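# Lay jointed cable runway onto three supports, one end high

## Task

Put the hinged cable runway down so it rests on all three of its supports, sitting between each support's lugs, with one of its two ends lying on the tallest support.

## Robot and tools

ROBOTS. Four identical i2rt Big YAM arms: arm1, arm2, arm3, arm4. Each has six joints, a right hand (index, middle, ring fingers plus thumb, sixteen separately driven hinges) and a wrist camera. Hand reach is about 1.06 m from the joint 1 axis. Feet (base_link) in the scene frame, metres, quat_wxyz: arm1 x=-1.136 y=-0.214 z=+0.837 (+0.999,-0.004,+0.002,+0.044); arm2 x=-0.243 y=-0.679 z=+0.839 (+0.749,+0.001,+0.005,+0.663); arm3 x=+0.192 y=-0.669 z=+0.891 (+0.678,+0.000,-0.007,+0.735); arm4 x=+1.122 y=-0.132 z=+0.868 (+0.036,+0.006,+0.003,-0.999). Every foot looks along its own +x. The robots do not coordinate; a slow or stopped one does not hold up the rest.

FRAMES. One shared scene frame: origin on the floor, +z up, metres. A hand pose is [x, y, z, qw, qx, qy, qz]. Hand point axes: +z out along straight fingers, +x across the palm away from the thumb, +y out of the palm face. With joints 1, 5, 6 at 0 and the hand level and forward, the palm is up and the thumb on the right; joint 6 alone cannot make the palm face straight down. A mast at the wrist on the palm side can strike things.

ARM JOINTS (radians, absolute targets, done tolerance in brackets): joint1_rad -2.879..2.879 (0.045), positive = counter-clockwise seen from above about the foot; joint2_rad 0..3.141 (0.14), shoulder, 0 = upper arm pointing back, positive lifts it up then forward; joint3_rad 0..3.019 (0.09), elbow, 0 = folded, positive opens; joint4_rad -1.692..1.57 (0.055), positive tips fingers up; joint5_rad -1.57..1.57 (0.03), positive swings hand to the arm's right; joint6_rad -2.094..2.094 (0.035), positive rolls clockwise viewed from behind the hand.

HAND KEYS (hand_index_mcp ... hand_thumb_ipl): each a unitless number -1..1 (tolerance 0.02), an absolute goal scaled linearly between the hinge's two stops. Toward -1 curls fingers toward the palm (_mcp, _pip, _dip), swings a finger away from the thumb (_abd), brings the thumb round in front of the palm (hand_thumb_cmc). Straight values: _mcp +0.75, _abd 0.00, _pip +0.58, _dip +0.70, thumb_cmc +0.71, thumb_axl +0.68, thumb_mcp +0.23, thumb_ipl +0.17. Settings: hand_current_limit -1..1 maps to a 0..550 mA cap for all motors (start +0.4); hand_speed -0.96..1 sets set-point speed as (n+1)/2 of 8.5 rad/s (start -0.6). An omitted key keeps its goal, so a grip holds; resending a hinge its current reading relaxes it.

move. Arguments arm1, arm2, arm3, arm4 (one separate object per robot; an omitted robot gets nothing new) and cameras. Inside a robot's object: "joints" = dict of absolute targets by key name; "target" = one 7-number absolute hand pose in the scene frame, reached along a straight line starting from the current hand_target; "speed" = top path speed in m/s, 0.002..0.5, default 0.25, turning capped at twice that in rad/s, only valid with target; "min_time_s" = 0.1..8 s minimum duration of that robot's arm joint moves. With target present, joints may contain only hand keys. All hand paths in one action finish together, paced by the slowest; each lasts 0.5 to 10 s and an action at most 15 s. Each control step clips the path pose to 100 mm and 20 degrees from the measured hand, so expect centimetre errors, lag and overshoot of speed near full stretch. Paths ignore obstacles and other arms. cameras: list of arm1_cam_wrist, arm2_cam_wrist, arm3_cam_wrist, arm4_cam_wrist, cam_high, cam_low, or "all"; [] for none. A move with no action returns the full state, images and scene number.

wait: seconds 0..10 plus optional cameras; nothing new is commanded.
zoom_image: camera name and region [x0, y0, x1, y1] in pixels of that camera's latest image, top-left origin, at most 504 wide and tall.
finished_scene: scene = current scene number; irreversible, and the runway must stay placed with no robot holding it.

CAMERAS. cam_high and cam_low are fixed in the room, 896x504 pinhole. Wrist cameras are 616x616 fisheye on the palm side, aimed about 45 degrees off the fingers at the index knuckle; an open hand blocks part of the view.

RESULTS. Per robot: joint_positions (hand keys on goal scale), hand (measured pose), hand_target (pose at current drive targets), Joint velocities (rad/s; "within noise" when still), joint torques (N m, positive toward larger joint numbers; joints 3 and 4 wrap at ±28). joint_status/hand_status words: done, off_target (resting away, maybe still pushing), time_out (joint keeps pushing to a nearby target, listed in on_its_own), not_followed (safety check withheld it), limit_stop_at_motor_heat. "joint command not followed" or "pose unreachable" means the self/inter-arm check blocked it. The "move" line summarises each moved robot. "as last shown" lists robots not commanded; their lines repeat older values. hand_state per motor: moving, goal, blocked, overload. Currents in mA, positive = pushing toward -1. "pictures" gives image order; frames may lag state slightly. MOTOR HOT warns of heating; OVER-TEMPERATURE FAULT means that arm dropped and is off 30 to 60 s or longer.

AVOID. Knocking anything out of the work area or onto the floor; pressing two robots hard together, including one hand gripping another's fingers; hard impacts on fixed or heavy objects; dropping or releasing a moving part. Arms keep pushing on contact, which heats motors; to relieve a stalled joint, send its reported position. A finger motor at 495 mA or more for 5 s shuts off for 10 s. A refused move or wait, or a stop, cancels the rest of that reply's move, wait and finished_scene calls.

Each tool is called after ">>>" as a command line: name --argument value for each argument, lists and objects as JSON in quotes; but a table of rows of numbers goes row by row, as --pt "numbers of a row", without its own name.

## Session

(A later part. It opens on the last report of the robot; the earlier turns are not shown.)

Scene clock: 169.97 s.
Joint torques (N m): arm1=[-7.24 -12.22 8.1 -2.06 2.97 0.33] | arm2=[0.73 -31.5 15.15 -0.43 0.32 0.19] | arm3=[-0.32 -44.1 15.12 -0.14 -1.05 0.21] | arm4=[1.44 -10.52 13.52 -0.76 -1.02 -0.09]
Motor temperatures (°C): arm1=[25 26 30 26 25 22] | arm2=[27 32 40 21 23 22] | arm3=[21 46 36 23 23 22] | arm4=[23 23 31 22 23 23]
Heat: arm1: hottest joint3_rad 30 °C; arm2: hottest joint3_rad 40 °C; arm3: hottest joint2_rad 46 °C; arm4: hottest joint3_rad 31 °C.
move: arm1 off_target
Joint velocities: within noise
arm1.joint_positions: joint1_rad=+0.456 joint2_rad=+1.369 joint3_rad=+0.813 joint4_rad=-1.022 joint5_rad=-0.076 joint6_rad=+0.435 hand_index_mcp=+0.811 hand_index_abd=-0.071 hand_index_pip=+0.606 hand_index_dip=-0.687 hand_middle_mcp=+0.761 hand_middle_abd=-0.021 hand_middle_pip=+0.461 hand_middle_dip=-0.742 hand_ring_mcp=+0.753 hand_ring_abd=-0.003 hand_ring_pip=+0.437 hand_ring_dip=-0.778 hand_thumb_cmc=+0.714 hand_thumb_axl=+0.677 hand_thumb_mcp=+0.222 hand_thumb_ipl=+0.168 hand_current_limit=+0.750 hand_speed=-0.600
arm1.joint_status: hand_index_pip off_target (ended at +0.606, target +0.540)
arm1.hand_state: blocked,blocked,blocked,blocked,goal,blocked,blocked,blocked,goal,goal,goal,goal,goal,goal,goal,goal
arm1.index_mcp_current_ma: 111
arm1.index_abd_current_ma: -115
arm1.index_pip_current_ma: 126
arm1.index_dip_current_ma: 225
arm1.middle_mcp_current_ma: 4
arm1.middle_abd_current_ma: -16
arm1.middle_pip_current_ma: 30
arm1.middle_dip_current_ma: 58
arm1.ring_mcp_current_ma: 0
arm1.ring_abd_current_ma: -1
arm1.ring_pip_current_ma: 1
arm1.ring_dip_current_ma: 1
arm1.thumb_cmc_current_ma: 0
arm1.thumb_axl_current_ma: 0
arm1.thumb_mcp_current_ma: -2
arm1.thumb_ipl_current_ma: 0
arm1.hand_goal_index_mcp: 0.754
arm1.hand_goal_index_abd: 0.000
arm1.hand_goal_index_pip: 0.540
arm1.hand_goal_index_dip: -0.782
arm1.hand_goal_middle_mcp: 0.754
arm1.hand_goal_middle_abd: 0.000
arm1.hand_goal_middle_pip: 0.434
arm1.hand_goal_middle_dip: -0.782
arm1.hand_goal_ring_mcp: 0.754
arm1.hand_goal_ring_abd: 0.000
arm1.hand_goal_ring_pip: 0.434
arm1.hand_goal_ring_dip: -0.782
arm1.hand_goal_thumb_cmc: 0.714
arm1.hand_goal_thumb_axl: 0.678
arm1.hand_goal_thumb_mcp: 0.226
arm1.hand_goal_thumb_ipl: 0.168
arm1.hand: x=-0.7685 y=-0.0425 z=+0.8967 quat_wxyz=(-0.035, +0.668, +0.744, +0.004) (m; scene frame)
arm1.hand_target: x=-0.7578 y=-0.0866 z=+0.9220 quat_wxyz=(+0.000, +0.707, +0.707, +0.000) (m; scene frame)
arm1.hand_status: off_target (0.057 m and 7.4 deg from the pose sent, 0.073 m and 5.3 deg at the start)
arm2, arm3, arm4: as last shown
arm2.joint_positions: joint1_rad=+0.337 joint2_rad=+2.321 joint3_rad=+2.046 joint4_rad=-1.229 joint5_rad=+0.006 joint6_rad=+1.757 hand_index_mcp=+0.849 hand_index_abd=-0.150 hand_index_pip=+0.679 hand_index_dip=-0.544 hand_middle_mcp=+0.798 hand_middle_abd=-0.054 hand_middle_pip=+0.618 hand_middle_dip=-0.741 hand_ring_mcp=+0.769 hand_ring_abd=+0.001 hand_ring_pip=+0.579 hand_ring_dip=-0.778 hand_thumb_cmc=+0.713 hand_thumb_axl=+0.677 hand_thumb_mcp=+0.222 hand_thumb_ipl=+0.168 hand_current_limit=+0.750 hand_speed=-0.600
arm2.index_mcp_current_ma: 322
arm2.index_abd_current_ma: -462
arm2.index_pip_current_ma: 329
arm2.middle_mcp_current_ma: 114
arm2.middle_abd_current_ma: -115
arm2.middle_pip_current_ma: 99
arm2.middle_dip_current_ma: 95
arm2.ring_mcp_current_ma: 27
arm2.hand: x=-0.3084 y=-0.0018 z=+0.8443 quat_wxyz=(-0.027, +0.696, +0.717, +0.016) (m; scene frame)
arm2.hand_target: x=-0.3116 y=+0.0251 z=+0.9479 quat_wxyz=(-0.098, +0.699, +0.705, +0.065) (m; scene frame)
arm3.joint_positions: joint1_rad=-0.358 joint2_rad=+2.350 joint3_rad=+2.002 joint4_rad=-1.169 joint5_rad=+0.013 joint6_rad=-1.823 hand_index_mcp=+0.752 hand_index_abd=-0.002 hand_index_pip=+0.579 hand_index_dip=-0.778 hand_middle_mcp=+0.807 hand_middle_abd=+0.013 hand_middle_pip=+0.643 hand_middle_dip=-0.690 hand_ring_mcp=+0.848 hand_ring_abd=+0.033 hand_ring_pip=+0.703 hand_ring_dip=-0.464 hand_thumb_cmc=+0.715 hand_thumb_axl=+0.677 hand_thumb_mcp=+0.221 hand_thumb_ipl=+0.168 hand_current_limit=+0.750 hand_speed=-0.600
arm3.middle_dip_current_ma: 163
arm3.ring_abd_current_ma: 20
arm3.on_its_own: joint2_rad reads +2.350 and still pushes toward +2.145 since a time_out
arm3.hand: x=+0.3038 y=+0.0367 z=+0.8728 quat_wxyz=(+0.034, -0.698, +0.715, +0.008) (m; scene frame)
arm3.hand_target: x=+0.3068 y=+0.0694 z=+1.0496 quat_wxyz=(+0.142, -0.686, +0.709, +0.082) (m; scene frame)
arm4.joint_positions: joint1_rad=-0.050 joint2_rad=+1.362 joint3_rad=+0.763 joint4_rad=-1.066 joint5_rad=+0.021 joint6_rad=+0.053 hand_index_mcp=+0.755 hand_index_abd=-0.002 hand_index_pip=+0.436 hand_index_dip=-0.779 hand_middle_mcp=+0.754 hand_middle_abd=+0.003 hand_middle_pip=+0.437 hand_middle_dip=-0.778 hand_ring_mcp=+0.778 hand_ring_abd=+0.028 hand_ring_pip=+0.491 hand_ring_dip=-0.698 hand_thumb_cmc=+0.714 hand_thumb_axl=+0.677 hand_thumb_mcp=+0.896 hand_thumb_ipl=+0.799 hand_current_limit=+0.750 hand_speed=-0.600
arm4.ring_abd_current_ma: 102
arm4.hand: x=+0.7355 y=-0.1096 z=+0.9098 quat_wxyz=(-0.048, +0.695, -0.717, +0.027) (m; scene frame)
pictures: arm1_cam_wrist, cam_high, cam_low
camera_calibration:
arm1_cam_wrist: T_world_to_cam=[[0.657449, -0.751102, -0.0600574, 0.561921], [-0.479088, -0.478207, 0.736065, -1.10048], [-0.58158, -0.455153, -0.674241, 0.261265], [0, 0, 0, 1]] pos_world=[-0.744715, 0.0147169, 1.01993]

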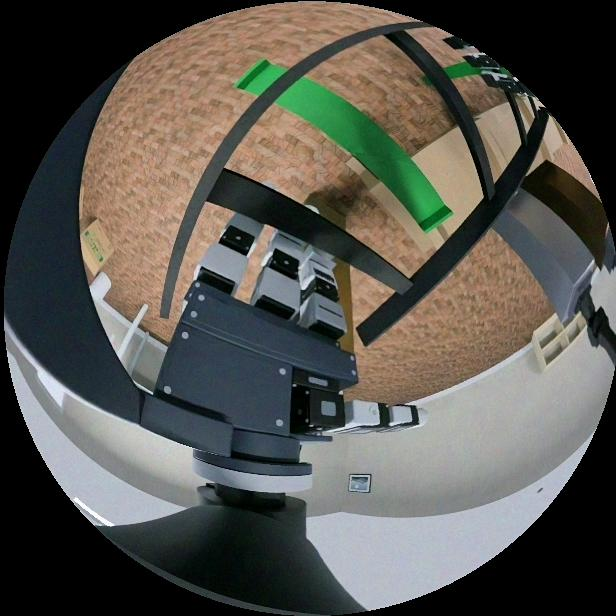

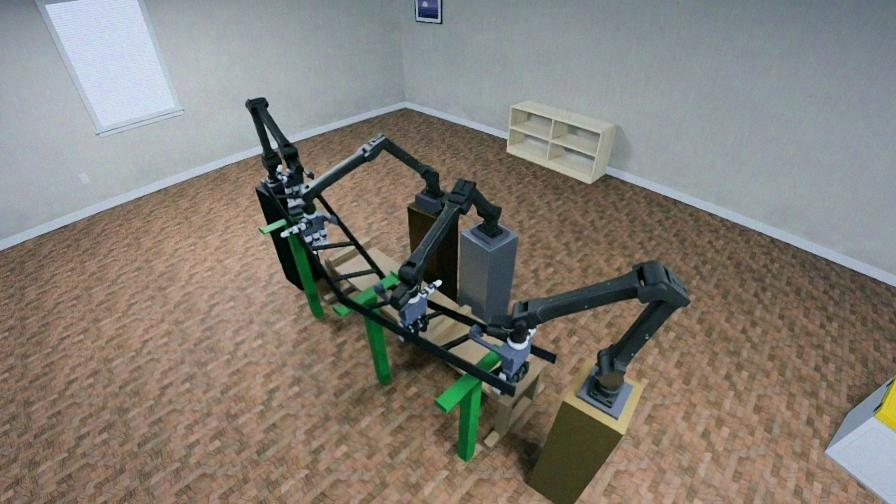

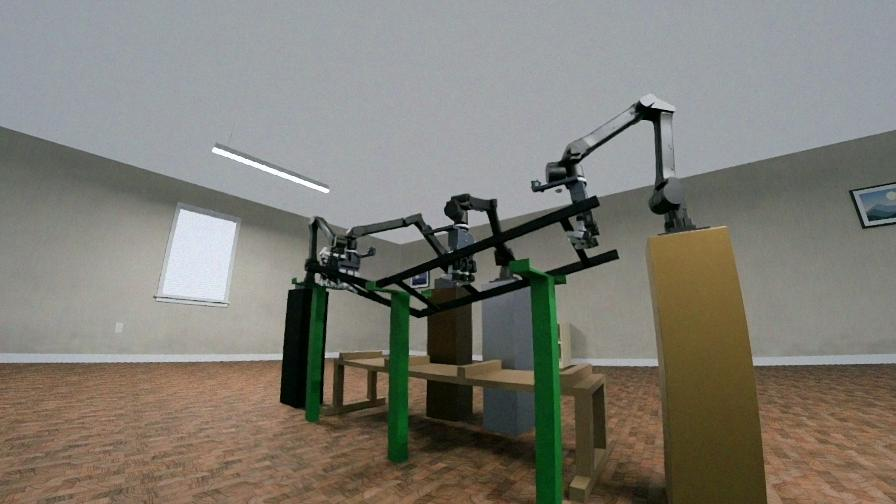

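>>> move --arm2 '{"joints": {"joint1_rad": 0.344, "joint2_rad": 2.0985, "joint3_rad": 1.948, "joint4_rad": -1.18, "joint6_rad": 1.782}, "min_time_s": 2.2}' --arm3 '{"joints": {"joint1_rad": -0.364, "joint2_rad": 2.084, "joint3_rad": 1.96, "joint4_rad": -1.13, "joint6_rad": -1.819}, "min_time_s": 2.2}' --arm4 '{"target": [0.697, -0.145, 0.965, 0, 0.7071, -0.7071, 0], "speed": 0.03}' --arm1 '{"target": [-0.756, -0.105, 0.935, 0, 0.7071, 0.7071, 0], "speed": 0.03}' --cameras '["arm1_cam_wrist", "arm2_cam_wrist", "arm3_cam_wrist", "arm4_cam_wrist"]'

Scene clock: 175.70 s.
Joint torques (N m): arm1=[-5.25 -11.4 8.95 -1.4 2.1 0.33] | arm2=[1.2 -31.85 13.81 -0.84 0.35 0.27] | arm3=[-0.79 -43.52 13.75 -0.06 -0.99 0.15] | arm4=[1.96 -10.17 13.75 -0.76 -0.98 -0.12]
Motor temperatures (°C): arm1=[25 26 30 26 27 22] | arm2=[26 33 40 21 23 22] | arm3=[21 46 36 23 23 22] | arm4=[23 23 32 22 23 23]
Heat: arm1: hottest joint3_rad 30 °C; arm2: hottest joint3_rad 40 °C; arm3: hottest joint2_rad 46 °C; arm4: hottest joint3_rad 32 °C.
move: arm1 off_target; arm2 done; arm3 time_out; arm4 off_target
Joint velocities: within noise
arm1.joint_positions: joint1_rad=+0.381 joint2_rad=+1.331 joint3_rad=+0.807 joint4_rad=-1.074 joint5_rad=-0.054 joint6_rad=+0.391 hand_index_mcp=+0.805 hand_index_abd=-0.071 hand_index_pip=+0.606 hand_index_dip=-0.687 hand_middle_mcp=+0.764 hand_middle_abd=-0.016 hand_middle_pip=+0.454 hand_middle_dip=-0.768 hand_ring_mcp=+0.753 hand_ring_abd=-0.003 hand_ring_pip=+0.437 hand_ring_dip=-0.778 hand_thumb_cmc=+0.714 hand_thumb_axl=+0.677 hand_thumb_mcp=+0.222 hand_thumb_ipl=+0.168 hand_current_limit=+0.750 hand_speed=-0.600
arm1.joint_status: not commanded
arm1.hand_state: blocked,blocked,blocked,blocked,goal,goal,goal,goal,goal,goal,goal,goal,goal,goal,goal,goal
arm1.index_mcp_current_ma: 92
arm1.index_abd_current_ma: -115
arm1.index_pip_current_ma: 126
arm1.index_dip_current_ma: 225
arm1.middle_mcp_current_ma: 7
arm1.middle_abd_current_ma: -11
arm1.middle_pip_current_ma: 19
arm1.middle_dip_current_ma: 11
arm1.ring_mcp_current_ma: 0
arm1.ring_abd_current_ma: -1
arm1.ring_pip_current_ma: 1
arm1.ring_dip_current_ma: 1
arm1.thumb_cmc_current_ma: 0
arm1.thumb_axl_current_ma: 0
arm1.thumb_mcp_current_ma: -2
arm1.thumb_ipl_current_ma: 0
arm1.hand_goal_index_mcp: 0.754
arm1.hand_goal_index_abd: 0.000
arm1.hand_goal_index_pip: 0.540
arm1.hand_goal_index_dip: -0.782
arm1.hand_goal_middle_mcp: 0.754
arm1.hand_goal_middle_abd: 0.000
arm1.hand_goal_middle_pip: 0.434
arm1.hand_goal_middle_dip: -0.782
arm1.hand_goal_ring_mcp: 0.754
arm1.hand_goal_ring_abd: 0.000
arm1.hand_goal_ring_pip: 0.434
arm1.hand_goal_ring_dip: -0.782
arm1.hand_goal_thumb_cmc: 0.714
arm1.hand_goal_thumb_axl: 0.678
arm1.hand_goal_thumb_mcp: 0.226
arm1.hand_goal_thumb_ipl: 0.168
arm1.hand: x=-0.7661 y=-0.0759 z=+0.9065 quat_wxyz=(-0.028, +0.679, +0.733, -0.007) (m; scene frame)
arm1.hand_target: x=-0.7570 y=-0.1036 z=+0.9329 quat_wxyz=(+0.000, +0.707, +0.707, +0.000) (m; scene frame)
arm1.hand_status: off_target (0.042 m and 5.5 deg from the pose sent, 0.074 m and 7.4 deg at the start)
arm2.joint_positions: joint1_rad=+0.340 joint2_rad=+2.229 joint3_rad=+1.889 joint4_rad=-1.155 joint5_rad=+0.005 joint6_rad=+1.757 hand_index_mcp=+0.852 hand_index_abd=-0.153 hand_index_pip=+0.680 hand_index_dip=-0.535 hand_middle_mcp=+0.803 hand_middle_abd=-0.058 hand_middle_pip=+0.622 hand_middle_dip=-0.737 hand_ring_mcp=+0.771 hand_ring_abd=+0.001 hand_ring_pip=+0.579 hand_ring_dip=-0.778 hand_thumb_cmc=+0.713 hand_thumb_axl=+0.677 hand_thumb_mcp=+0.222 hand_thumb_ipl=+0.168 hand_current_limit=+0.750 hand_speed=-0.600
arm2.joint_status: all done
arm2.hand_state: blocked,blocked,blocked,blocked,blocked,blocked,blocked,blocked,goal,goal,goal,goal,goal,goal,goal,goal
arm2.index_mcp_current_ma: 335
arm2.index_abd_current_ma: -473
arm2.index_pip_current_ma: 333
arm2.index_dip_current_ma: 481
arm2.middle_mcp_current_ma: 129
arm2.middle_abd_current_ma: -126
arm2.middle_pip_current_ma: 111
arm2.middle_dip_current_ma: 109
arm2.ring_mcp_current_ma: 32
arm2.ring_abd_current_ma: 0
arm2.ring_pip_current_ma: 3
arm2.ring_dip_current_ma: 4
arm2.thumb_cmc_current_ma: 0
arm2.thumb_axl_current_ma: 0
arm2.thumb_mcp_current_ma: -5
arm2.thumb_ipl_current_ma: 0
arm2.hand_goal_index_mcp: 0.754
arm2.hand_goal_index_abd: 0.000
arm2.hand_goal_index_pip: 0.576
arm2.hand_goal_index_dip: -0.782
arm2.hand_goal_middle_mcp: 0.754
arm2.hand_goal_middle_abd: 0.000
arm2.hand_goal_middle_pip: 0.576
arm2.hand_goal_middle_dip: -0.782
arm2.hand_goal_ring_mcp: 0.754
arm2.hand_goal_ring_abd: 0.000
arm2.hand_goal_ring_pip: 0.576
arm2.hand_goal_ring_dip: -0.782
arm2.hand_goal_thumb_cmc: 0.714
arm2.hand_goal_thumb_axl: 0.678
arm2.hand_goal_thumb_mcp: 0.226
arm2.hand_goal_thumb_ipl: 0.168
arm2.hand: x=-0.3048 y=-0.0293 z=+0.8472 quat_wxyz=(-0.031, +0.695, +0.718, +0.018) (m; scene frame)
arm2.hand_target: x=-0.3109 y=-0.0087 z=+0.9528 quat_wxyz=(-0.099, +0.699, +0.705, +0.064) (m; scene frame)
arm2.hand_status: not commanded
arm3.joint_positions: joint1_rad=-0.359 joint2_rad=+2.291 joint3_rad=+1.903 joint4_rad=-1.118 joint5_rad=+0.012 joint6_rad=-1.825 hand_index_mcp=+0.752 hand_index_abd=-0.002 hand_index_pip=+0.579 hand_index_dip=-0.778 hand_middle_mcp=+0.807 hand_middle_abd=+0.013 hand_middle_pip=+0.643 hand_middle_dip=-0.689 hand_ring_mcp=+0.851 hand_ring_abd=+0.032 hand_ring_pip=+0.703 hand_ring_dip=-0.464 hand_thumb_cmc=+0.715 hand_thumb_axl=+0.677 hand_thumb_mcp=+0.221 hand_thumb_ipl=+0.168 hand_current_limit=+0.750 hand_speed=-0.600
arm3.joint_status: joint2_rad time_out (moved -0.059 of -0.266); the others done
arm3.hand_state: goal,goal,goal,goal,blocked,goal,blocked,blocked,blocked,blocked,blocked,blocked,goal,goal,goal,goal
arm3.index_mcp_current_ma: 0
arm3.index_abd_current_ma: 0
arm3.index_pip_current_ma: 0
arm3.index_dip_current_ma: 1
arm3.middle_mcp_current_ma: 67
arm3.middle_abd_current_ma: 4
arm3.middle_pip_current_ma: 93
arm3.middle_dip_current_ma: 166
arm3.ring_mcp_current_ma: 197
arm3.ring_abd_current_ma: 19
arm3.ring_pip_current_ma: 284
arm3.ring_dip_current_ma: 481
arm3.thumb_cmc_current_ma: 0
arm3.thumb_axl_current_ma: 0
arm3.thumb_mcp_current_ma: -1
arm3.thumb_ipl_current_ma: 0
arm3.hand_goal_index_mcp: 0.754
arm3.hand_goal_index_abd: 0.000
arm3.hand_goal_index_pip: 0.576
arm3.hand_goal_index_dip: -0.782
arm3.hand_goal_middle_mcp: 0.754
arm3.hand_goal_middle_abd: 0.000
arm3.hand_goal_middle_pip: 0.576
arm3.hand_goal_middle_dip: -0.782
arm3.hand_goal_ring_mcp: 0.754
arm3.hand_goal_ring_abd: 0.000
arm3.hand_goal_ring_pip: 0.576
arm3.hand_goal_ring_dip: -0.782
arm3.hand_goal_thumb_cmc: 0.714
arm3.hand_goal_thumb_axl: 0.678
arm3.hand_goal_thumb_mcp: 0.226
arm3.hand_goal_thumb_ipl: 0.168
arm3.on_its_own: joint2_rad reads +2.291 and still pushes toward +2.084 since a time_out
arm3.hand: x=+0.2995 y=+0.0206 z=+0.8768 quat_wxyz=(+0.038, -0.698, +0.715, +0.011) (m; scene frame)
arm3.hand_target: x=+0.3070 y=+0.0490 z=+1.0449 quat_wxyz=(+0.143, -0.686, +0.709, +0.081) (m; scene frame)
arm3.hand_status: not commanded
arm4.joint_positions: joint1_rad=+0.001 joint2_rad=+1.350 joint3_rad=+0.783 joint4_rad=-1.097 joint5_rad=+0.022 joint6_rad=+0.117 hand_index_mcp=+0.755 hand_index_abd=-0.002 hand_index_pip=+0.436 hand_index_dip=-0.779 hand_middle_mcp=+0.754 hand_middle_abd=+0.003 hand_middle_pip=+0.437 hand_middle_dip=-0.778 hand_ring_mcp=+0.778 hand_ring_abd=+0.040 hand_ring_pip=+0.491 hand_ring_dip=-0.698 hand_thumb_cmc=+0.714 hand_thumb_axl=+0.677 hand_thumb_mcp=+0.896 hand_thumb_ipl=+0.799 hand_current_limit=+0.750 hand_speed=-0.600
arm4.joint_status: not commanded
arm4.hand_state: goal,goal,goal,goal,goal,goal,goal,goal,blocked,blocked,blocked,blocked,goal,goal,goal,goal
arm4.index_mcp_current_ma: 2
arm4.index_abd_current_ma: -7
arm4.index_pip_current_ma: 9
arm4.index_dip_current_ma: 12
arm4.middle_mcp_current_ma: -1
arm4.middle_abd_current_ma: 10
arm4.middle_pip_current_ma: 11
arm4.middle_dip_current_ma: 15
arm4.ring_mcp_current_ma: 103
arm4.ring_abd_current_ma: 150
arm4.ring_pip_current_ma: 252
arm4.ring_dip_current_ma: 381
arm4.thumb_cmc_current_ma: 0
arm4.thumb_axl_current_ma: -2
arm4.thumb_mcp_current_ma: -19
arm4.thumb_ipl_current_ma: -6
arm4.hand_goal_index_mcp: 0.754
arm4.hand_goal_index_abd: 0.000
arm4.hand_goal_index_pip: 0.434
arm4.hand_goal_index_dip: -0.782
arm4.hand_goal_middle_mcp: 0.754
arm4.hand_goal_middle_abd: 0.000
arm4.hand_goal_middle_pip: 0.434
arm4.hand_goal_middle_dip: -0.782
arm4.hand_goal_ring_mcp: 0.754
arm4.hand_goal_ring_abd: 0.000
arm4.hand_goal_ring_pip: 0.434
arm4.hand_goal_ring_dip: -0.782
arm4.hand_goal_thumb_cmc: 0.714
arm4.hand_goal_thumb_axl: 0.678
arm4.hand_goal_thumb_mcp: 0.900
arm4.hand_goal_thumb_ipl: 0.800
arm4.hand: x=+0.7338 y=-0.1242 z=+0.9202 quat_wxyz=(-0.049, +0.690, -0.721, +0.024) (m; scene frame)
arm4.hand_target: x=+0.7003 y=-0.1441 z=+0.9653 quat_wxyz=(+0.000, +0.707, -0.707, +0.000) (m; scene frame)
arm4.hand_status: off_target (0.062 m and 6.7 deg from the pose sent, 0.076 m and 6.5 deg at the start)
pictures: arm1_cam_wrist, arm2_cam_wrist, arm3_cam_wrist, arm4_cam_wrist
camera_calibration:
arm1_cam_wrist: T_world_to_cam=[[0.634203, -0.771965, -0.0430819, 0.501086], [-0.489133, -0.44375, 0.75089, -1.14104], [-0.598778, -0.455144, -0.659021, 0.2271], [0, 0, 0, 1]] pos_world=[-0.739926, -0.0161513, 1.02804]
arm2_cam_wrist: T_world_to_cam=[[0.631254, -0.775024, -0.0292542, 0.226194], [-0.57089, -0.489858, 0.65888, -0.784876], [-0.524979, -0.39922, -0.751679, 0.59255], [0, 0, 0, 1]] pos_world=[-0.279788, 0.0273858, 0.969164]
arm3_cam_wrist: T_world_to_cam=[[-0.592726, 0.804879, 0.0290751, 0.170382], [0.536949, 0.367996, 0.759121, -0.877799], [0.600301, 0.465563, -0.6503, 0.509603], [0, 0, 0, 1]] pos_world=[0.266409, -0.0513623, 0.992797]
arm4_cam_wrist: T_world_to_cam=[[-0.602661, 0.795136, -0.0675198, 0.641283], [0.454362, 0.411468, 0.790094, -1.05261], [0.656014, 0.44548, -0.609256, 0.258969], [0, 0, 0, 1]] pos_world=[0.694853, -0.192158, 1.03274]

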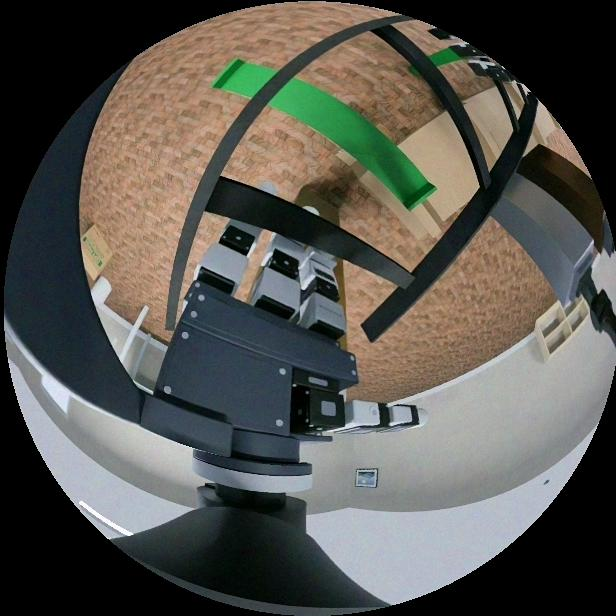

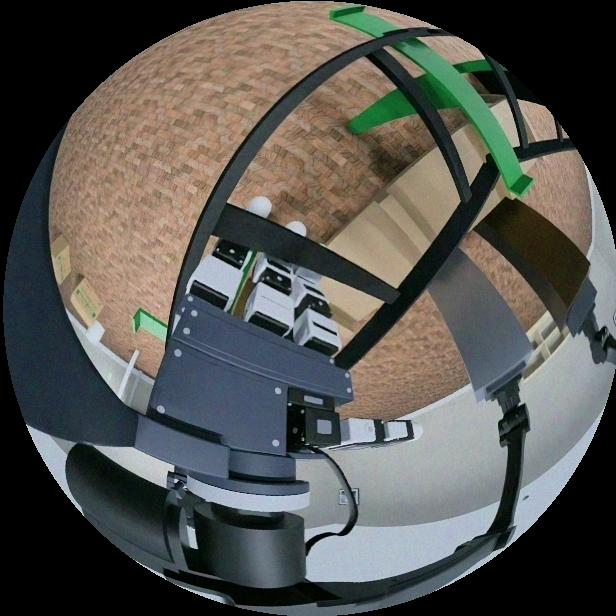

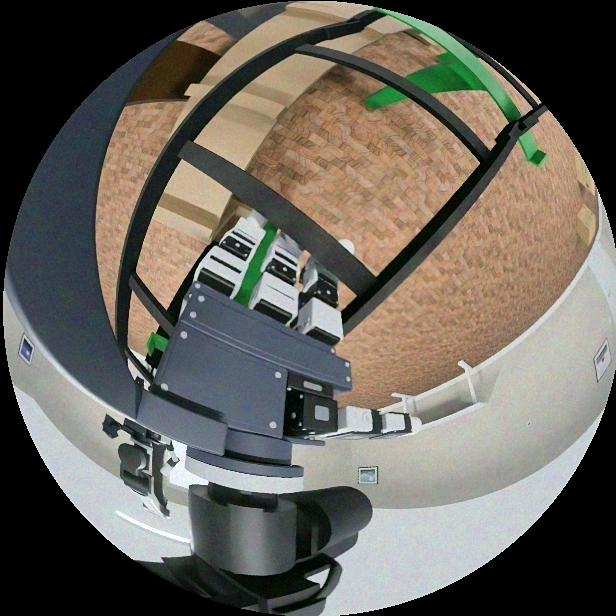

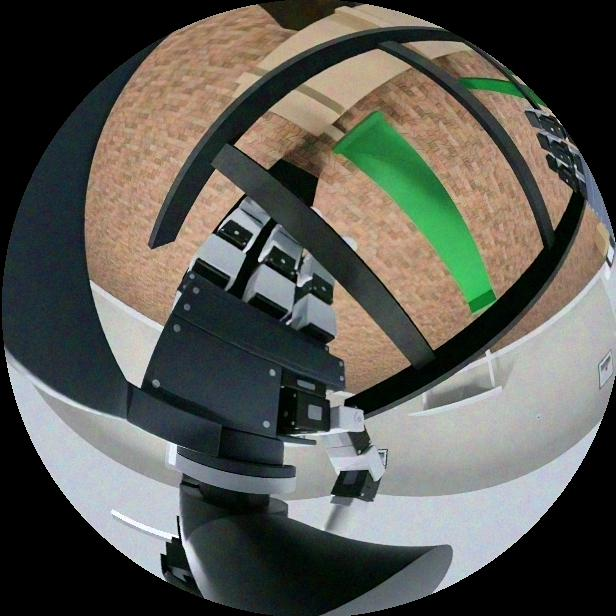

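>>> move --arm2 '{"joints": {"joint2_rad": 2.035, "joint3_rad": 1.849, "joint4_rad": -1.044}, "min_time_s": 2}' --arm3 '{"joints": {"joint2_rad": 2.02, "joint3_rad": 1.857, "joint4_rad": -0.99}, "min_time_s": 2}' --cameras '["arm2_cam_wrist", "arm3_cam_wrist"]'

Scene clock: 181.17 s.
Joint torques (N m): arm1=[-3.9 -11.4 9.17 -1.36 1.43 0.35] | arm2=[1.03 -32.09 14.27 0.36 0.34 0.29] | arm3=[-0.79 -43.16 14.42 1.13 -0.99 0.17] | arm4=[0.62 -10.29 13.45 -0.68 -0.49 -0.15]
Motor temperatures (°C): arm1=[25 26 29 26 27 22] | arm2=[26 35 40 21 23 22] | arm3=[21 46 35 23 23 22] | arm4=[23 23 32 22 23 23]
Heat: arm1: hottest joint3_rad 29 °C; arm2: hottest joint3_rad 40 °C; arm3: hottest joint2_rad 46 °C; arm4: hottest joint3_rad 32 °C.
move: arm2 done; arm3 time_out
Joint velocities: within noise
arm1, arm4: as last shown
arm1.joint_positions: joint1_rad=+0.364 joint2_rad=+1.331 joint3_rad=+0.805 joint4_rad=-1.075 joint5_rad=-0.038 joint6_rad=+0.390 hand_index_mcp=+0.797 hand_index_abd=-0.063 hand_index_pip=+0.611 hand_index_dip=-0.680 hand_middle_mcp=+0.755 hand_middle_abd=-0.003 hand_middle_pip=+0.437 hand_middle_dip=-0.778 hand_ring_mcp=+0.753 hand_ring_abd=-0.003 hand_ring_pip=+0.437 hand_ring_dip=-0.778 hand_thumb_cmc=+0.714 hand_thumb_axl=+0.677 hand_thumb_mcp=+0.222 hand_thumb_ipl=+0.168 hand_current_limit=+0.750 hand_speed=-0.600
arm1.index_mcp_current_ma: 71
arm1.index_abd_current_ma: -96
arm1.index_pip_current_ma: 140
arm1.index_dip_current_ma: 253
arm1.middle_mcp_current_ma: 0
arm1.middle_abd_current_ma: -1
arm1.middle_pip_current_ma: 1
arm1.middle_dip_current_ma: 1
arm1.hand: x=-0.7636 y=-0.0855 z=+0.9063 quat_wxyz=(-0.021, +0.685, +0.728, -0.012) (m; scene frame)
arm1.hand_target: x=-0.7568 y=-0.1035 z=+0.9331 quat_wxyz=(+0.000, +0.707, +0.707, +0.000) (m; scene frame)
arm2.joint_positions: joint1_rad=+0.340 joint2_rad=+2.174 joint3_rad=+1.784 joint4_rad=-1.044 joint5_rad=+0.005 joint6_rad=+1.755 hand_index_mcp=+0.851 hand_index_abd=-0.153 hand_index_pip=+0.680 hand_index_dip=-0.535 hand_middle_mcp=+0.801 hand_middle_abd=-0.058 hand_middle_pip=+0.622 hand_middle_dip=-0.737 hand_ring_mcp=+0.765 hand_ring_abd=+0.001 hand_ring_pip=+0.579 hand_ring_dip=-0.778 hand_thumb_cmc=+0.713 hand_thumb_axl=+0.677 hand_thumb_mcp=+0.222 hand_thumb_ipl=+0.168 hand_current_limit=+0.750 hand_speed=-0.600
arm2.joint_status: all done
arm2.hand_state: blocked,blocked,blocked,blocked,blocked,blocked,blocked,blocked,goal,goal,goal,goal,goal,goal,goal,goal
arm2.index_mcp_current_ma: 334
arm2.index_abd_current_ma: -473
arm2.index_pip_current_ma: 333
arm2.index_dip_current_ma: 481
arm2.middle_mcp_current_ma: 124
arm2.middle_abd_current_ma: -126
arm2.middle_pip_current_ma: 111
arm2.middle_dip_current_ma: 109
arm2.ring_mcp_current_ma: 17
arm2.ring_abd_current_ma: 0
arm2.ring_pip_current_ma: 3
arm2.ring_dip_current_ma: 4
arm2.thumb_cmc_current_ma: 0
arm2.thumb_axl_current_ma: 0
arm2.thumb_mcp_current_ma: -5
arm2.thumb_ipl_current_ma: 0
arm2.hand_goal_index_mcp: 0.754
arm2.hand_goal_index_abd: 0.000
arm2.hand_goal_index_pip: 0.576
arm2.hand_goal_index_dip: -0.782
arm2.hand_goal_middle_mcp: 0.754
arm2.hand_goal_middle_abd: 0.000
arm2.hand_goal_middle_pip: 0.576
arm2.hand_goal_middle_dip: -0.782
arm2.hand_goal_ring_mcp: 0.754
arm2.hand_goal_ring_abd: 0.000
arm2.hand_goal_ring_pip: 0.576
arm2.hand_goal_ring_dip: -0.782
arm2.hand_goal_thumb_cmc: 0.714
arm2.hand_goal_thumb_axl: 0.678
arm2.hand_goal_thumb_mcp: 0.226
arm2.hand_goal_thumb_ipl: 0.168
arm2.hand: x=-0.3034 y=-0.0352 z=+0.8439 quat_wxyz=(-0.056, +0.693, +0.718, +0.035) (m; scene frame)
arm2.hand_target: x=-0.3116 y=-0.0052 z=+0.9580 quat_wxyz=(-0.141, +0.694, +0.700, +0.091) (m; scene frame)
arm2.hand_status: not commanded
arm3.joint_positions: joint1_rad=-0.360 joint2_rad=+2.232 joint3_rad=+1.792 joint4_rad=-1.002 joint5_rad=+0.012 joint6_rad=-1.827 hand_index_mcp=+0.752 hand_index_abd=-0.002 hand_index_pip=+0.579 hand_index_dip=-0.778 hand_middle_mcp=+0.807 hand_middle_abd=+0.013 hand_middle_pip=+0.643 hand_middle_dip=-0.688 hand_ring_mcp=+0.851 hand_ring_abd=+0.030 hand_ring_pip=+0.703 hand_ring_dip=-0.464 hand_thumb_cmc=+0.715 hand_thumb_axl=+0.677 hand_thumb_mcp=+0.221 hand_thumb_ipl=+0.168 hand_current_limit=+0.750 hand_speed=-0.600
arm3.joint_status: joint2_rad time_out (moved -0.059 of -0.271); the others done
arm3.hand_state: goal,goal,goal,goal,blocked,goal,blocked,blocked,blocked,blocked,blocked,blocked,goal,goal,goal,goal
arm3.index_mcp_current_ma: 0
arm3.index_abd_current_ma: 0
arm3.index_pip_current_ma: 0
arm3.index_dip_current_ma: 1
arm3.middle_mcp_current_ma: 67
arm3.middle_abd_current_ma: 4
arm3.middle_pip_current_ma: 93
arm3.middle_dip_current_ma: 171
arm3.ring_mcp_current_ma: 197
arm3.ring_abd_current_ma: 17
arm3.ring_pip_current_ma: 284
arm3.ring_dip_current_ma: 481
arm3.thumb_cmc_current_ma: 0
arm3.thumb_axl_current_ma: 0
arm3.thumb_mcp_current_ma: -1
arm3.thumb_ipl_current_ma: 0
arm3.hand_goal_index_mcp: 0.754
arm3.hand_goal_index_abd: 0.000
arm3.hand_goal_index_pip: 0.576
arm3.hand_goal_index_dip: -0.782
arm3.hand_goal_middle_mcp: 0.754
arm3.hand_goal_middle_abd: 0.000
arm3.hand_goal_middle_pip: 0.576
arm3.hand_goal_middle_dip: -0.782
arm3.hand_goal_ring_mcp: 0.754
arm3.hand_goal_ring_abd: 0.000
arm3.hand_goal_ring_pip: 0.576
arm3.hand_goal_ring_dip: -0.782
arm3.hand_goal_thumb_cmc: 0.714
arm3.hand_goal_thumb_axl: 0.678
arm3.hand_goal_thumb_mcp: 0.226
arm3.hand_goal_thumb_ipl: 0.168
arm3.on_its_own: joint2_rad reads +2.232 and still pushes toward +2.020 since a time_out
arm3.hand: x=+0.2981 y=+0.0137 z=+0.8773 quat_wxyz=(+0.066, -0.697, +0.713, +0.027) (m; scene frame)
arm3.hand_target: x=+0.3073 y=+0.0505 z=+1.0540 quat_wxyz=(+0.186, -0.680, +0.702, +0.106) (m; scene frame)
arm3.hand_status: not commanded
arm4.joint_positions: joint1_rad=+0.014 joint2_rad=+1.350 joint3_rad=+0.786 joint4_rad=-1.097 joint5_rad=+0.009 joint6_rad=+0.117 hand_index_mcp=+0.754 hand_index_abd=-0.002 hand_index_pip=+0.436 hand_index_dip=-0.779 hand_middle_mcp=+0.754 hand_middle_abd=+0.003 hand_middle_pip=+0.437 hand_middle_dip=-0.778 hand_ring_mcp=+0.780 hand_ring_abd=+0.017 hand_ring_pip=+0.491 hand_ring_dip=-0.698 hand_thumb_cmc=+0.714 hand_thumb_axl=+0.677 hand_thumb_mcp=+0.896 hand_thumb_ipl=+0.799 hand_current_limit=+0.750 hand_speed=-0.600
arm4.hand_state: goal,goal,goal,goal,goal,goal,goal,goal,blocked,goal,blocked,blocked,goal,goal,goal,goal
arm4.index_mcp_current_ma: 1
arm4.middle_pip_current_ma: 10
arm4.ring_mcp_current_ma: 115
arm4.ring_abd_current_ma: 57
arm4.hand: x=+0.7325 y=-0.1314 z=+0.9209 quat_wxyz=(-0.044, +0.695, -0.717, +0.027) (m; scene frame)
arm4.hand_target: x=+0.7002 y=-0.1441 z=+0.9654 quat_wxyz=(+0.000, +0.708, -0.707, +0.000) (m; scene frame)
pictures: arm2_cam_wrist, arm3_cam_wrist
camera_calibration:
arm2_cam_wrist: T_world_to_cam=[[0.631815, -0.770598, -0.0835967, 0.266905], [-0.561575, -0.529419, 0.635884, -0.763966], [-0.534269, -0.354815, -0.767244, 0.600244], [0, 0, 0, 1]] pos_world=[-0.276967, 0.0141936, 0.968639]
arm3_cam_wrist: T_world_to_cam=[[-0.594585, 0.801171, 0.0677821, 0.141748], [0.522874, 0.321249, 0.789558, -0.896701], [0.610796, 0.504901, -0.609921, 0.474987], [0, 0, 0, 1]] pos_world=[0.263023, -0.065322, 0.988094]

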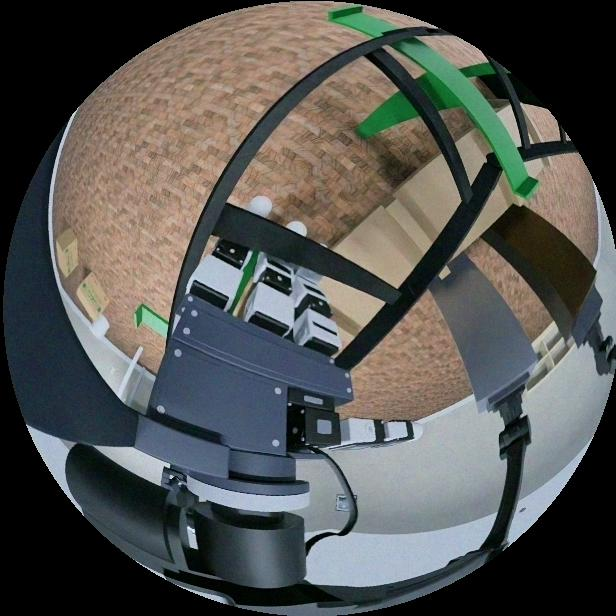

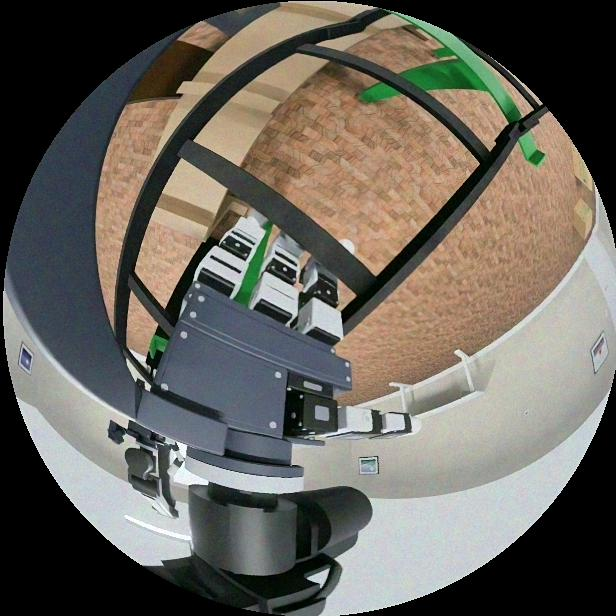

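>>> move --cameras '["cam_low", "cam_high", "arm4_cam_wrist", "arm1_cam_wrist"]'

>>> zoom_image --camera "cam_low" --region '[340, 220, 500, 340]'

>>> zoom_image --camera "cam_low" --region '[280, 220, 400, 310]'

>>> zoom_image --camera "cam_low" --region '[480, 170, 640, 290]'

Scene clock: 184.67 s.
Joint torques (N m): arm1=[-3.9 -11.34 9.17 -1.36 1.43 0.35] | arm2=[1.14 -32.03 14.27 0.38 0.35 0.28] | arm3=[-0.73 -43.11 14.42 1.11 -0.99 0.17] | arm4=[0.85 -10.52 13.53 -0.68 -0.47 -0.11]
Motor temperatures (°C): arm1=[25 26 29 26 27 22] | arm2=[26 36 40 21 23 22] | arm3=[21 47 35 23 23 22] | arm4=[23 23 33 22 23 23]
Heat: arm1: hottest joint3_rad 29 °C; arm2: hottest joint3_rad 40 °C; arm3: hottest joint2_rad 47 °C; arm4: hottest joint3_rad 33 °C.
Joint velocities: within noise
arm1.joint_positions: joint1_rad=+0.364 joint2_rad=+1.331 joint3_rad=+0.805 joint4_rad=-1.075 joint5_rad=-0.038 joint6_rad=+0.390 hand_index_mcp=+0.797 hand_index_abd=-0.063 hand_index_pip=+0.611 hand_index_dip=-0.680 hand_middle_mcp=+0.755 hand_middle_abd=-0.003 hand_middle_pip=+0.437 hand_middle_dip=-0.778 hand_ring_mcp=+0.753 hand_ring_abd=-0.003 hand_ring_pip=+0.437 hand_ring_dip=-0.778 hand_thumb_cmc=+0.714 hand_thumb_axl=+0.677 hand_thumb_mcp=+0.222 hand_thumb_ipl=+0.168 hand_current_limit=+0.750 hand_speed=-0.600
arm1.joint_status: not commanded
arm1.hand_state: blocked,blocked,blocked,blocked,goal,goal,goal,goal,goal,goal,goal,goal,goal,goal,goal,goal
arm1.index_mcp_current_ma: 71
arm1.index_abd_current_ma: -96
arm1.index_pip_current_ma: 140
arm1.index_dip_current_ma: 253
arm1.middle_mcp_current_ma: 0
arm1.middle_abd_current_ma: -1
arm1.middle_pip_current_ma: 1
arm1.middle_dip_current_ma: 1
arm1.ring_mcp_current_ma: 0
arm1.ring_abd_current_ma: -1
arm1.ring_pip_current_ma: 1
arm1.ring_dip_current_ma: 1
arm1.thumb_cmc_current_ma: 0
arm1.thumb_axl_current_ma: 0
arm1.thumb_mcp_current_ma: -2
arm1.thumb_ipl_current_ma: 0
arm1.hand_goal_index_mcp: 0.754
arm1.hand_goal_index_abd: 0.000
arm1.hand_goal_index_pip: 0.540
arm1.hand_goal_index_dip: -0.782
arm1.hand_goal_middle_mcp: 0.754
arm1.hand_goal_middle_abd: 0.000
arm1.hand_goal_middle_pip: 0.434
arm1.hand_goal_middle_dip: -0.782
arm1.hand_goal_ring_mcp: 0.754
arm1.hand_goal_ring_abd: 0.000
arm1.hand_goal_ring_pip: 0.434
arm1.hand_goal_ring_dip: -0.782
arm1.hand_goal_thumb_cmc: 0.714
arm1.hand_goal_thumb_axl: 0.678
arm1.hand_goal_thumb_mcp: 0.226
arm1.hand_goal_thumb_ipl: 0.168
arm1.hand: x=-0.7636 y=-0.0855 z=+0.9063 quat_wxyz=(-0.021, +0.685, +0.728, -0.012) (m; scene frame)
arm1.hand_target: x=-0.7568 y=-0.1035 z=+0.9331 quat_wxyz=(+0.000, +0.707, +0.707, +0.000) (m; scene frame)
arm1.hand_status: not commanded
arm2.joint_positions: joint1_rad=+0.340 joint2_rad=+2.174 joint3_rad=+1.784 joint4_rad=-1.044 joint5_rad=+0.005 joint6_rad=+1.755 hand_index_mcp=+0.851 hand_index_abd=-0.153 hand_index_pip=+0.680 hand_index_dip=-0.535 hand_middle_mcp=+0.801 hand_middle_abd=-0.058 hand_middle_pip=+0.622 hand_middle_dip=-0.737 hand_ring_mcp=+0.765 hand_ring_abd=+0.001 hand_ring_pip=+0.579 hand_ring_dip=-0.778 hand_thumb_cmc=+0.713 hand_thumb_axl=+0.677 hand_thumb_mcp=+0.222 hand_thumb_ipl=+0.168 hand_current_limit=+0.750 hand_speed=-0.600
arm2.joint_status: all done
arm2.hand_state: blocked,blocked,blocked,blocked,blocked,blocked,blocked,blocked,goal,goal,goal,goal,goal,goal,goal,goal
arm2.index_mcp_current_ma: 334
arm2.index_abd_current_ma: -473
arm2.index_pip_current_ma: 333
arm2.index_dip_current_ma: 481
arm2.middle_mcp_current_ma: 124
arm2.middle_abd_current_ma: -126
arm2.middle_pip_current_ma: 111
arm2.middle_dip_current_ma: 109
arm2.ring_mcp_current_ma: 17
arm2.ring_abd_current_ma: 0
arm2.ring_pip_current_ma: 3
arm2.ring_dip_current_ma: 4
arm2.thumb_cmc_current_ma: 0
arm2.thumb_axl_current_ma: 0
arm2.thumb_mcp_current_ma: -5
arm2.thumb_ipl_current_ma: 0
arm2.hand_goal_index_mcp: 0.754
arm2.hand_goal_index_abd: 0.000
arm2.hand_goal_index_pip: 0.576
arm2.hand_goal_index_dip: -0.782
arm2.hand_goal_middle_mcp: 0.754
arm2.hand_goal_middle_abd: 0.000
arm2.hand_goal_middle_pip: 0.576
arm2.hand_goal_middle_dip: -0.782
arm2.hand_goal_ring_mcp: 0.754
arm2.hand_goal_ring_abd: 0.000
arm2.hand_goal_ring_pip: 0.576
arm2.hand_goal_ring_dip: -0.782
arm2.hand_goal_thumb_cmc: 0.714
arm2.hand_goal_thumb_axl: 0.678
arm2.hand_goal_thumb_mcp: 0.226
arm2.hand_goal_thumb_ipl: 0.168
arm2.hand: x=-0.3034 y=-0.0352 z=+0.8439 quat_wxyz=(-0.056, +0.693, +0.718, +0.035) (m; scene frame)
arm2.hand_target: x=-0.3116 y=-0.0052 z=+0.9580 quat_wxyz=(-0.141, +0.694, +0.700, +0.091) (m; scene frame)
arm2.hand_status: not commanded
arm3.joint_positions: joint1_rad=-0.360 joint2_rad=+2.232 joint3_rad=+1.792 joint4_rad=-1.002 joint5_rad=+0.012 joint6_rad=-1.827 hand_index_mcp=+0.752 hand_index_abd=-0.002 hand_index_pip=+0.579 hand_index_dip=-0.778 hand_middle_mcp=+0.807 hand_middle_abd=+0.013 hand_middle_pip=+0.643 hand_middle_dip=-0.688 hand_ring_mcp=+0.851 hand_ring_abd=+0.030 hand_ring_pip=+0.703 hand_ring_dip=-0.464 hand_thumb_cmc=+0.715 hand_thumb_axl=+0.677 hand_thumb_mcp=+0.221 hand_thumb_ipl=+0.168 hand_current_limit=+0.750 hand_speed=-0.600
arm3.joint_status: joint2_rad time_out (moved -0.059 of -0.271); the others done
arm3.hand_state: goal,goal,goal,goal,blocked,goal,blocked,blocked,blocked,blocked,blocked,blocked,goal,goal,goal,goal
arm3.index_mcp_current_ma: 0
arm3.index_abd_current_ma: 0
arm3.index_pip_current_ma: 0
arm3.index_dip_current_ma: 1
arm3.middle_mcp_current_ma: 67
arm3.middle_abd_current_ma: 4
arm3.middle_pip_current_ma: 93
arm3.middle_dip_current_ma: 171
arm3.ring_mcp_current_ma: 197
arm3.ring_abd_current_ma: 17
arm3.ring_pip_current_ma: 284
arm3.ring_dip_current_ma: 481
arm3.thumb_cmc_current_ma: 0
arm3.thumb_axl_current_ma: 0
arm3.thumb_mcp_current_ma: -1
arm3.thumb_ipl_current_ma: 0
arm3.hand_goal_index_mcp: 0.754
arm3.hand_goal_index_abd: 0.000
arm3.hand_goal_index_pip: 0.576
arm3.hand_goal_index_dip: -0.782
arm3.hand_goal_middle_mcp: 0.754
arm3.hand_goal_middle_abd: 0.000
arm3.hand_goal_middle_pip: 0.576
arm3.hand_goal_middle_dip: -0.782
arm3.hand_goal_ring_mcp: 0.754
arm3.hand_goal_ring_abd: 0.000
arm3.hand_goal_ring_pip: 0.576
arm3.hand_goal_ring_dip: -0.782
arm3.hand_goal_thumb_cmc: 0.714
arm3.hand_goal_thumb_axl: 0.678
arm3.hand_goal_thumb_mcp: 0.226
arm3.hand_goal_thumb_ipl: 0.168
arm3.on_its_own: joint2_rad reads +2.232 and still pushes toward +2.020 since a time_out
arm3.hand: x=+0.2981 y=+0.0137 z=+0.8773 quat_wxyz=(+0.066, -0.697, +0.713, +0.027) (m; scene frame)
arm3.hand_target: x=+0.3073 y=+0.0505 z=+1.0540 quat_wxyz=(+0.186, -0.680, +0.702, +0.106) (m; scene frame)
arm3.hand_status: not commanded
arm4.joint_positions: joint1_rad=+0.014 joint2_rad=+1.350 joint3_rad=+0.786 joint4_rad=-1.097 joint5_rad=+0.009 joint6_rad=+0.117 hand_index_mcp=+0.754 hand_index_abd=-0.002 hand_index_pip=+0.436 hand_index_dip=-0.779 hand_middle_mcp=+0.754 hand_middle_abd=+0.003 hand_middle_pip=+0.437 hand_middle_dip=-0.778 hand_ring_mcp=+0.780 hand_ring_abd=+0.017 hand_ring_pip=+0.491 hand_ring_dip=-0.698 hand_thumb_cmc=+0.714 hand_thumb_axl=+0.677 hand_thumb_mcp=+0.896 hand_thumb_ipl=+0.799 hand_current_limit=+0.750 hand_speed=-0.600
arm4.joint_status: not commanded
arm4.hand_state: goal,goal,goal,goal,goal,goal,goal,goal,blocked,goal,blocked,blocked,goal,goal,goal,goal
arm4.index_mcp_current_ma: 1
arm4.index_abd_current_ma: -7
arm4.index_pip_current_ma: 9
arm4.index_dip_current_ma: 12
arm4.middle_mcp_current_ma: -1
arm4.middle_abd_current_ma: 10
arm4.middle_pip_current_ma: 10
arm4.middle_dip_current_ma: 15
arm4.ring_mcp_current_ma: 115
arm4.ring_abd_current_ma: 57
arm4.ring_pip_current_ma: 252
arm4.ring_dip_current_ma: 381
arm4.thumb_cmc_current_ma: 0
arm4.thumb_axl_current_ma: -2
arm4.thumb_mcp_current_ma: -19
arm4.thumb_ipl_current_ma: -6
arm4.hand_goal_index_mcp: 0.754
arm4.hand_goal_index_abd: 0.000
arm4.hand_goal_index_pip: 0.434
arm4.hand_goal_index_dip: -0.782
arm4.hand_goal_middle_mcp: 0.754
arm4.hand_goal_middle_abd: 0.000
arm4.hand_goal_middle_pip: 0.434
arm4.hand_goal_middle_dip: -0.782
arm4.hand_goal_ring_mcp: 0.754
arm4.hand_goal_ring_abd: 0.000
arm4.hand_goal_ring_pip: 0.434
arm4.hand_goal_ring_dip: -0.782
arm4.hand_goal_thumb_cmc: 0.714
arm4.hand_goal_thumb_axl: 0.678
arm4.hand_goal_thumb_mcp: 0.900
arm4.hand_goal_thumb_ipl: 0.800
arm4.hand: x=+0.7325 y=-0.1314 z=+0.9209 quat_wxyz=(-0.044, +0.695, -0.717, +0.027) (m; scene frame)
arm4.hand_target: x=+0.7002 y=-0.1441 z=+0.9654 quat_wxyz=(+0.000, +0.708, -0.707, +0.000) (m; scene frame)
arm4.hand_status: not commanded
pictures: arm1_cam_wrist, arm4_cam_wrist, cam_high, cam_low
camera_calibration:
arm1_cam_wrist: T_world_to_cam=[[0.622315, -0.782286, -0.027449, 0.467977], [-0.499248, -0.423676, 0.755811, -1.15444], [-0.602889, -0.456648, -0.654215, 0.216538], [0, 0, 0, 1]] pos_world=[-0.737032, -0.0241346, 1.02705]
arm4_cam_wrist: T_world_to_cam=[[-0.611749, 0.787347, -0.0764729, 0.660158], [0.451217, 0.426711, 0.783787, -1.03952], [0.649744, 0.444975, -0.616304, 0.274347], [0, 0, 0, 1]] pos_world=[0.694645, -0.198275, 1.03433]

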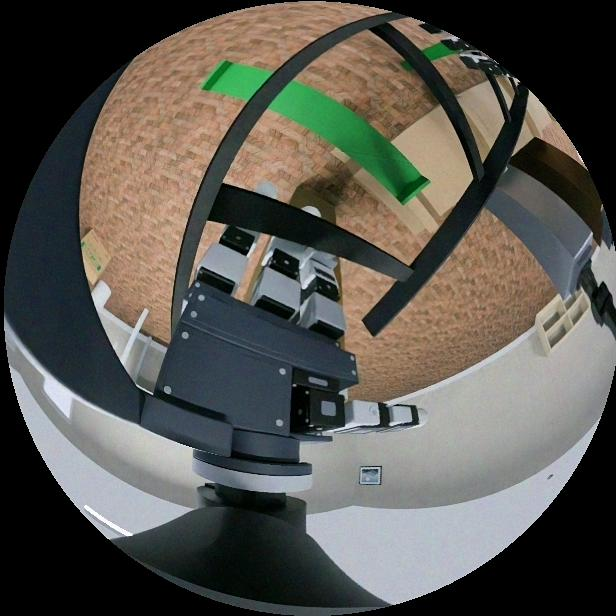

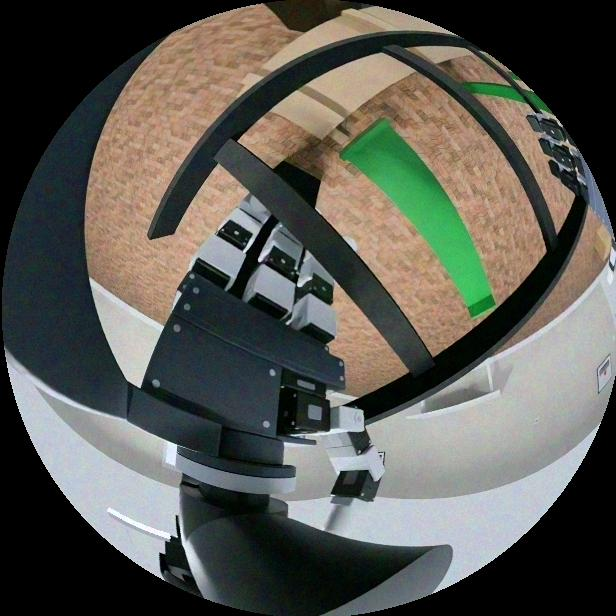

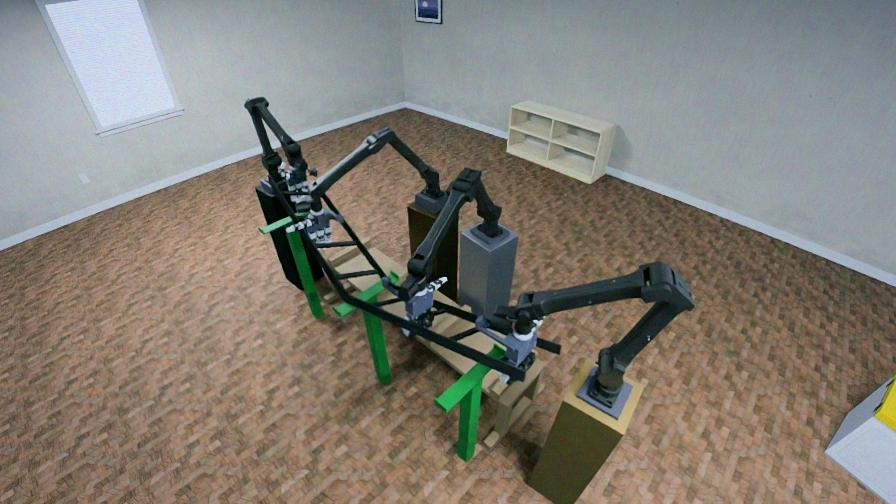

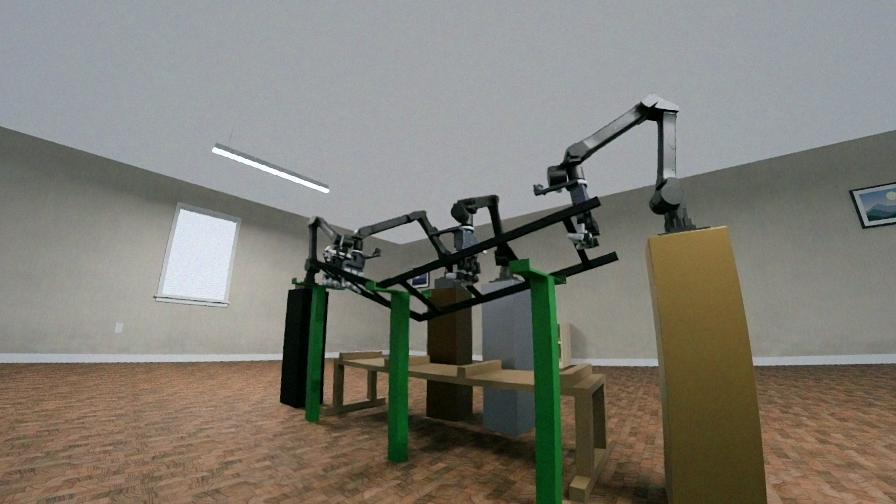

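Scaled by 3.150 from the camera's 896x504 image, which has a finer 1280x720 frame.

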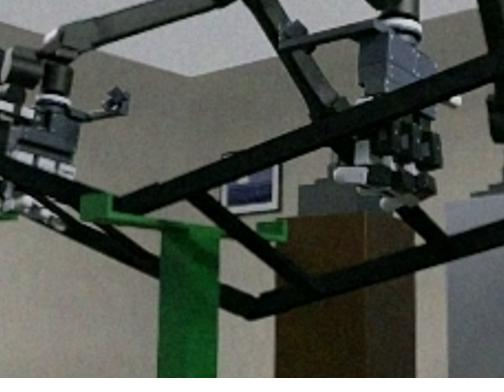

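Scaled by 4.200 from the camera's 896x504 image, which has a finer 1280x720 frame.

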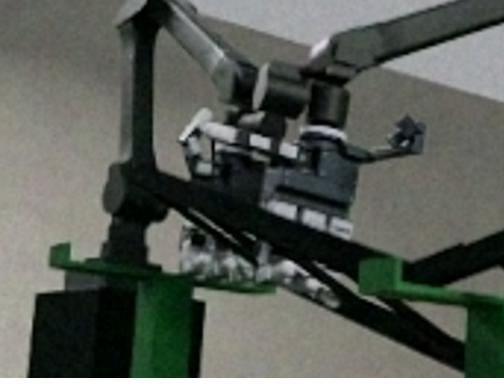

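Scaled by 3.150 from the camera's 896x504 image, which has a finer 1280x720 frame.

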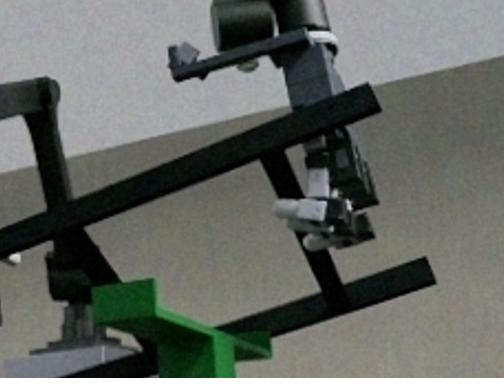

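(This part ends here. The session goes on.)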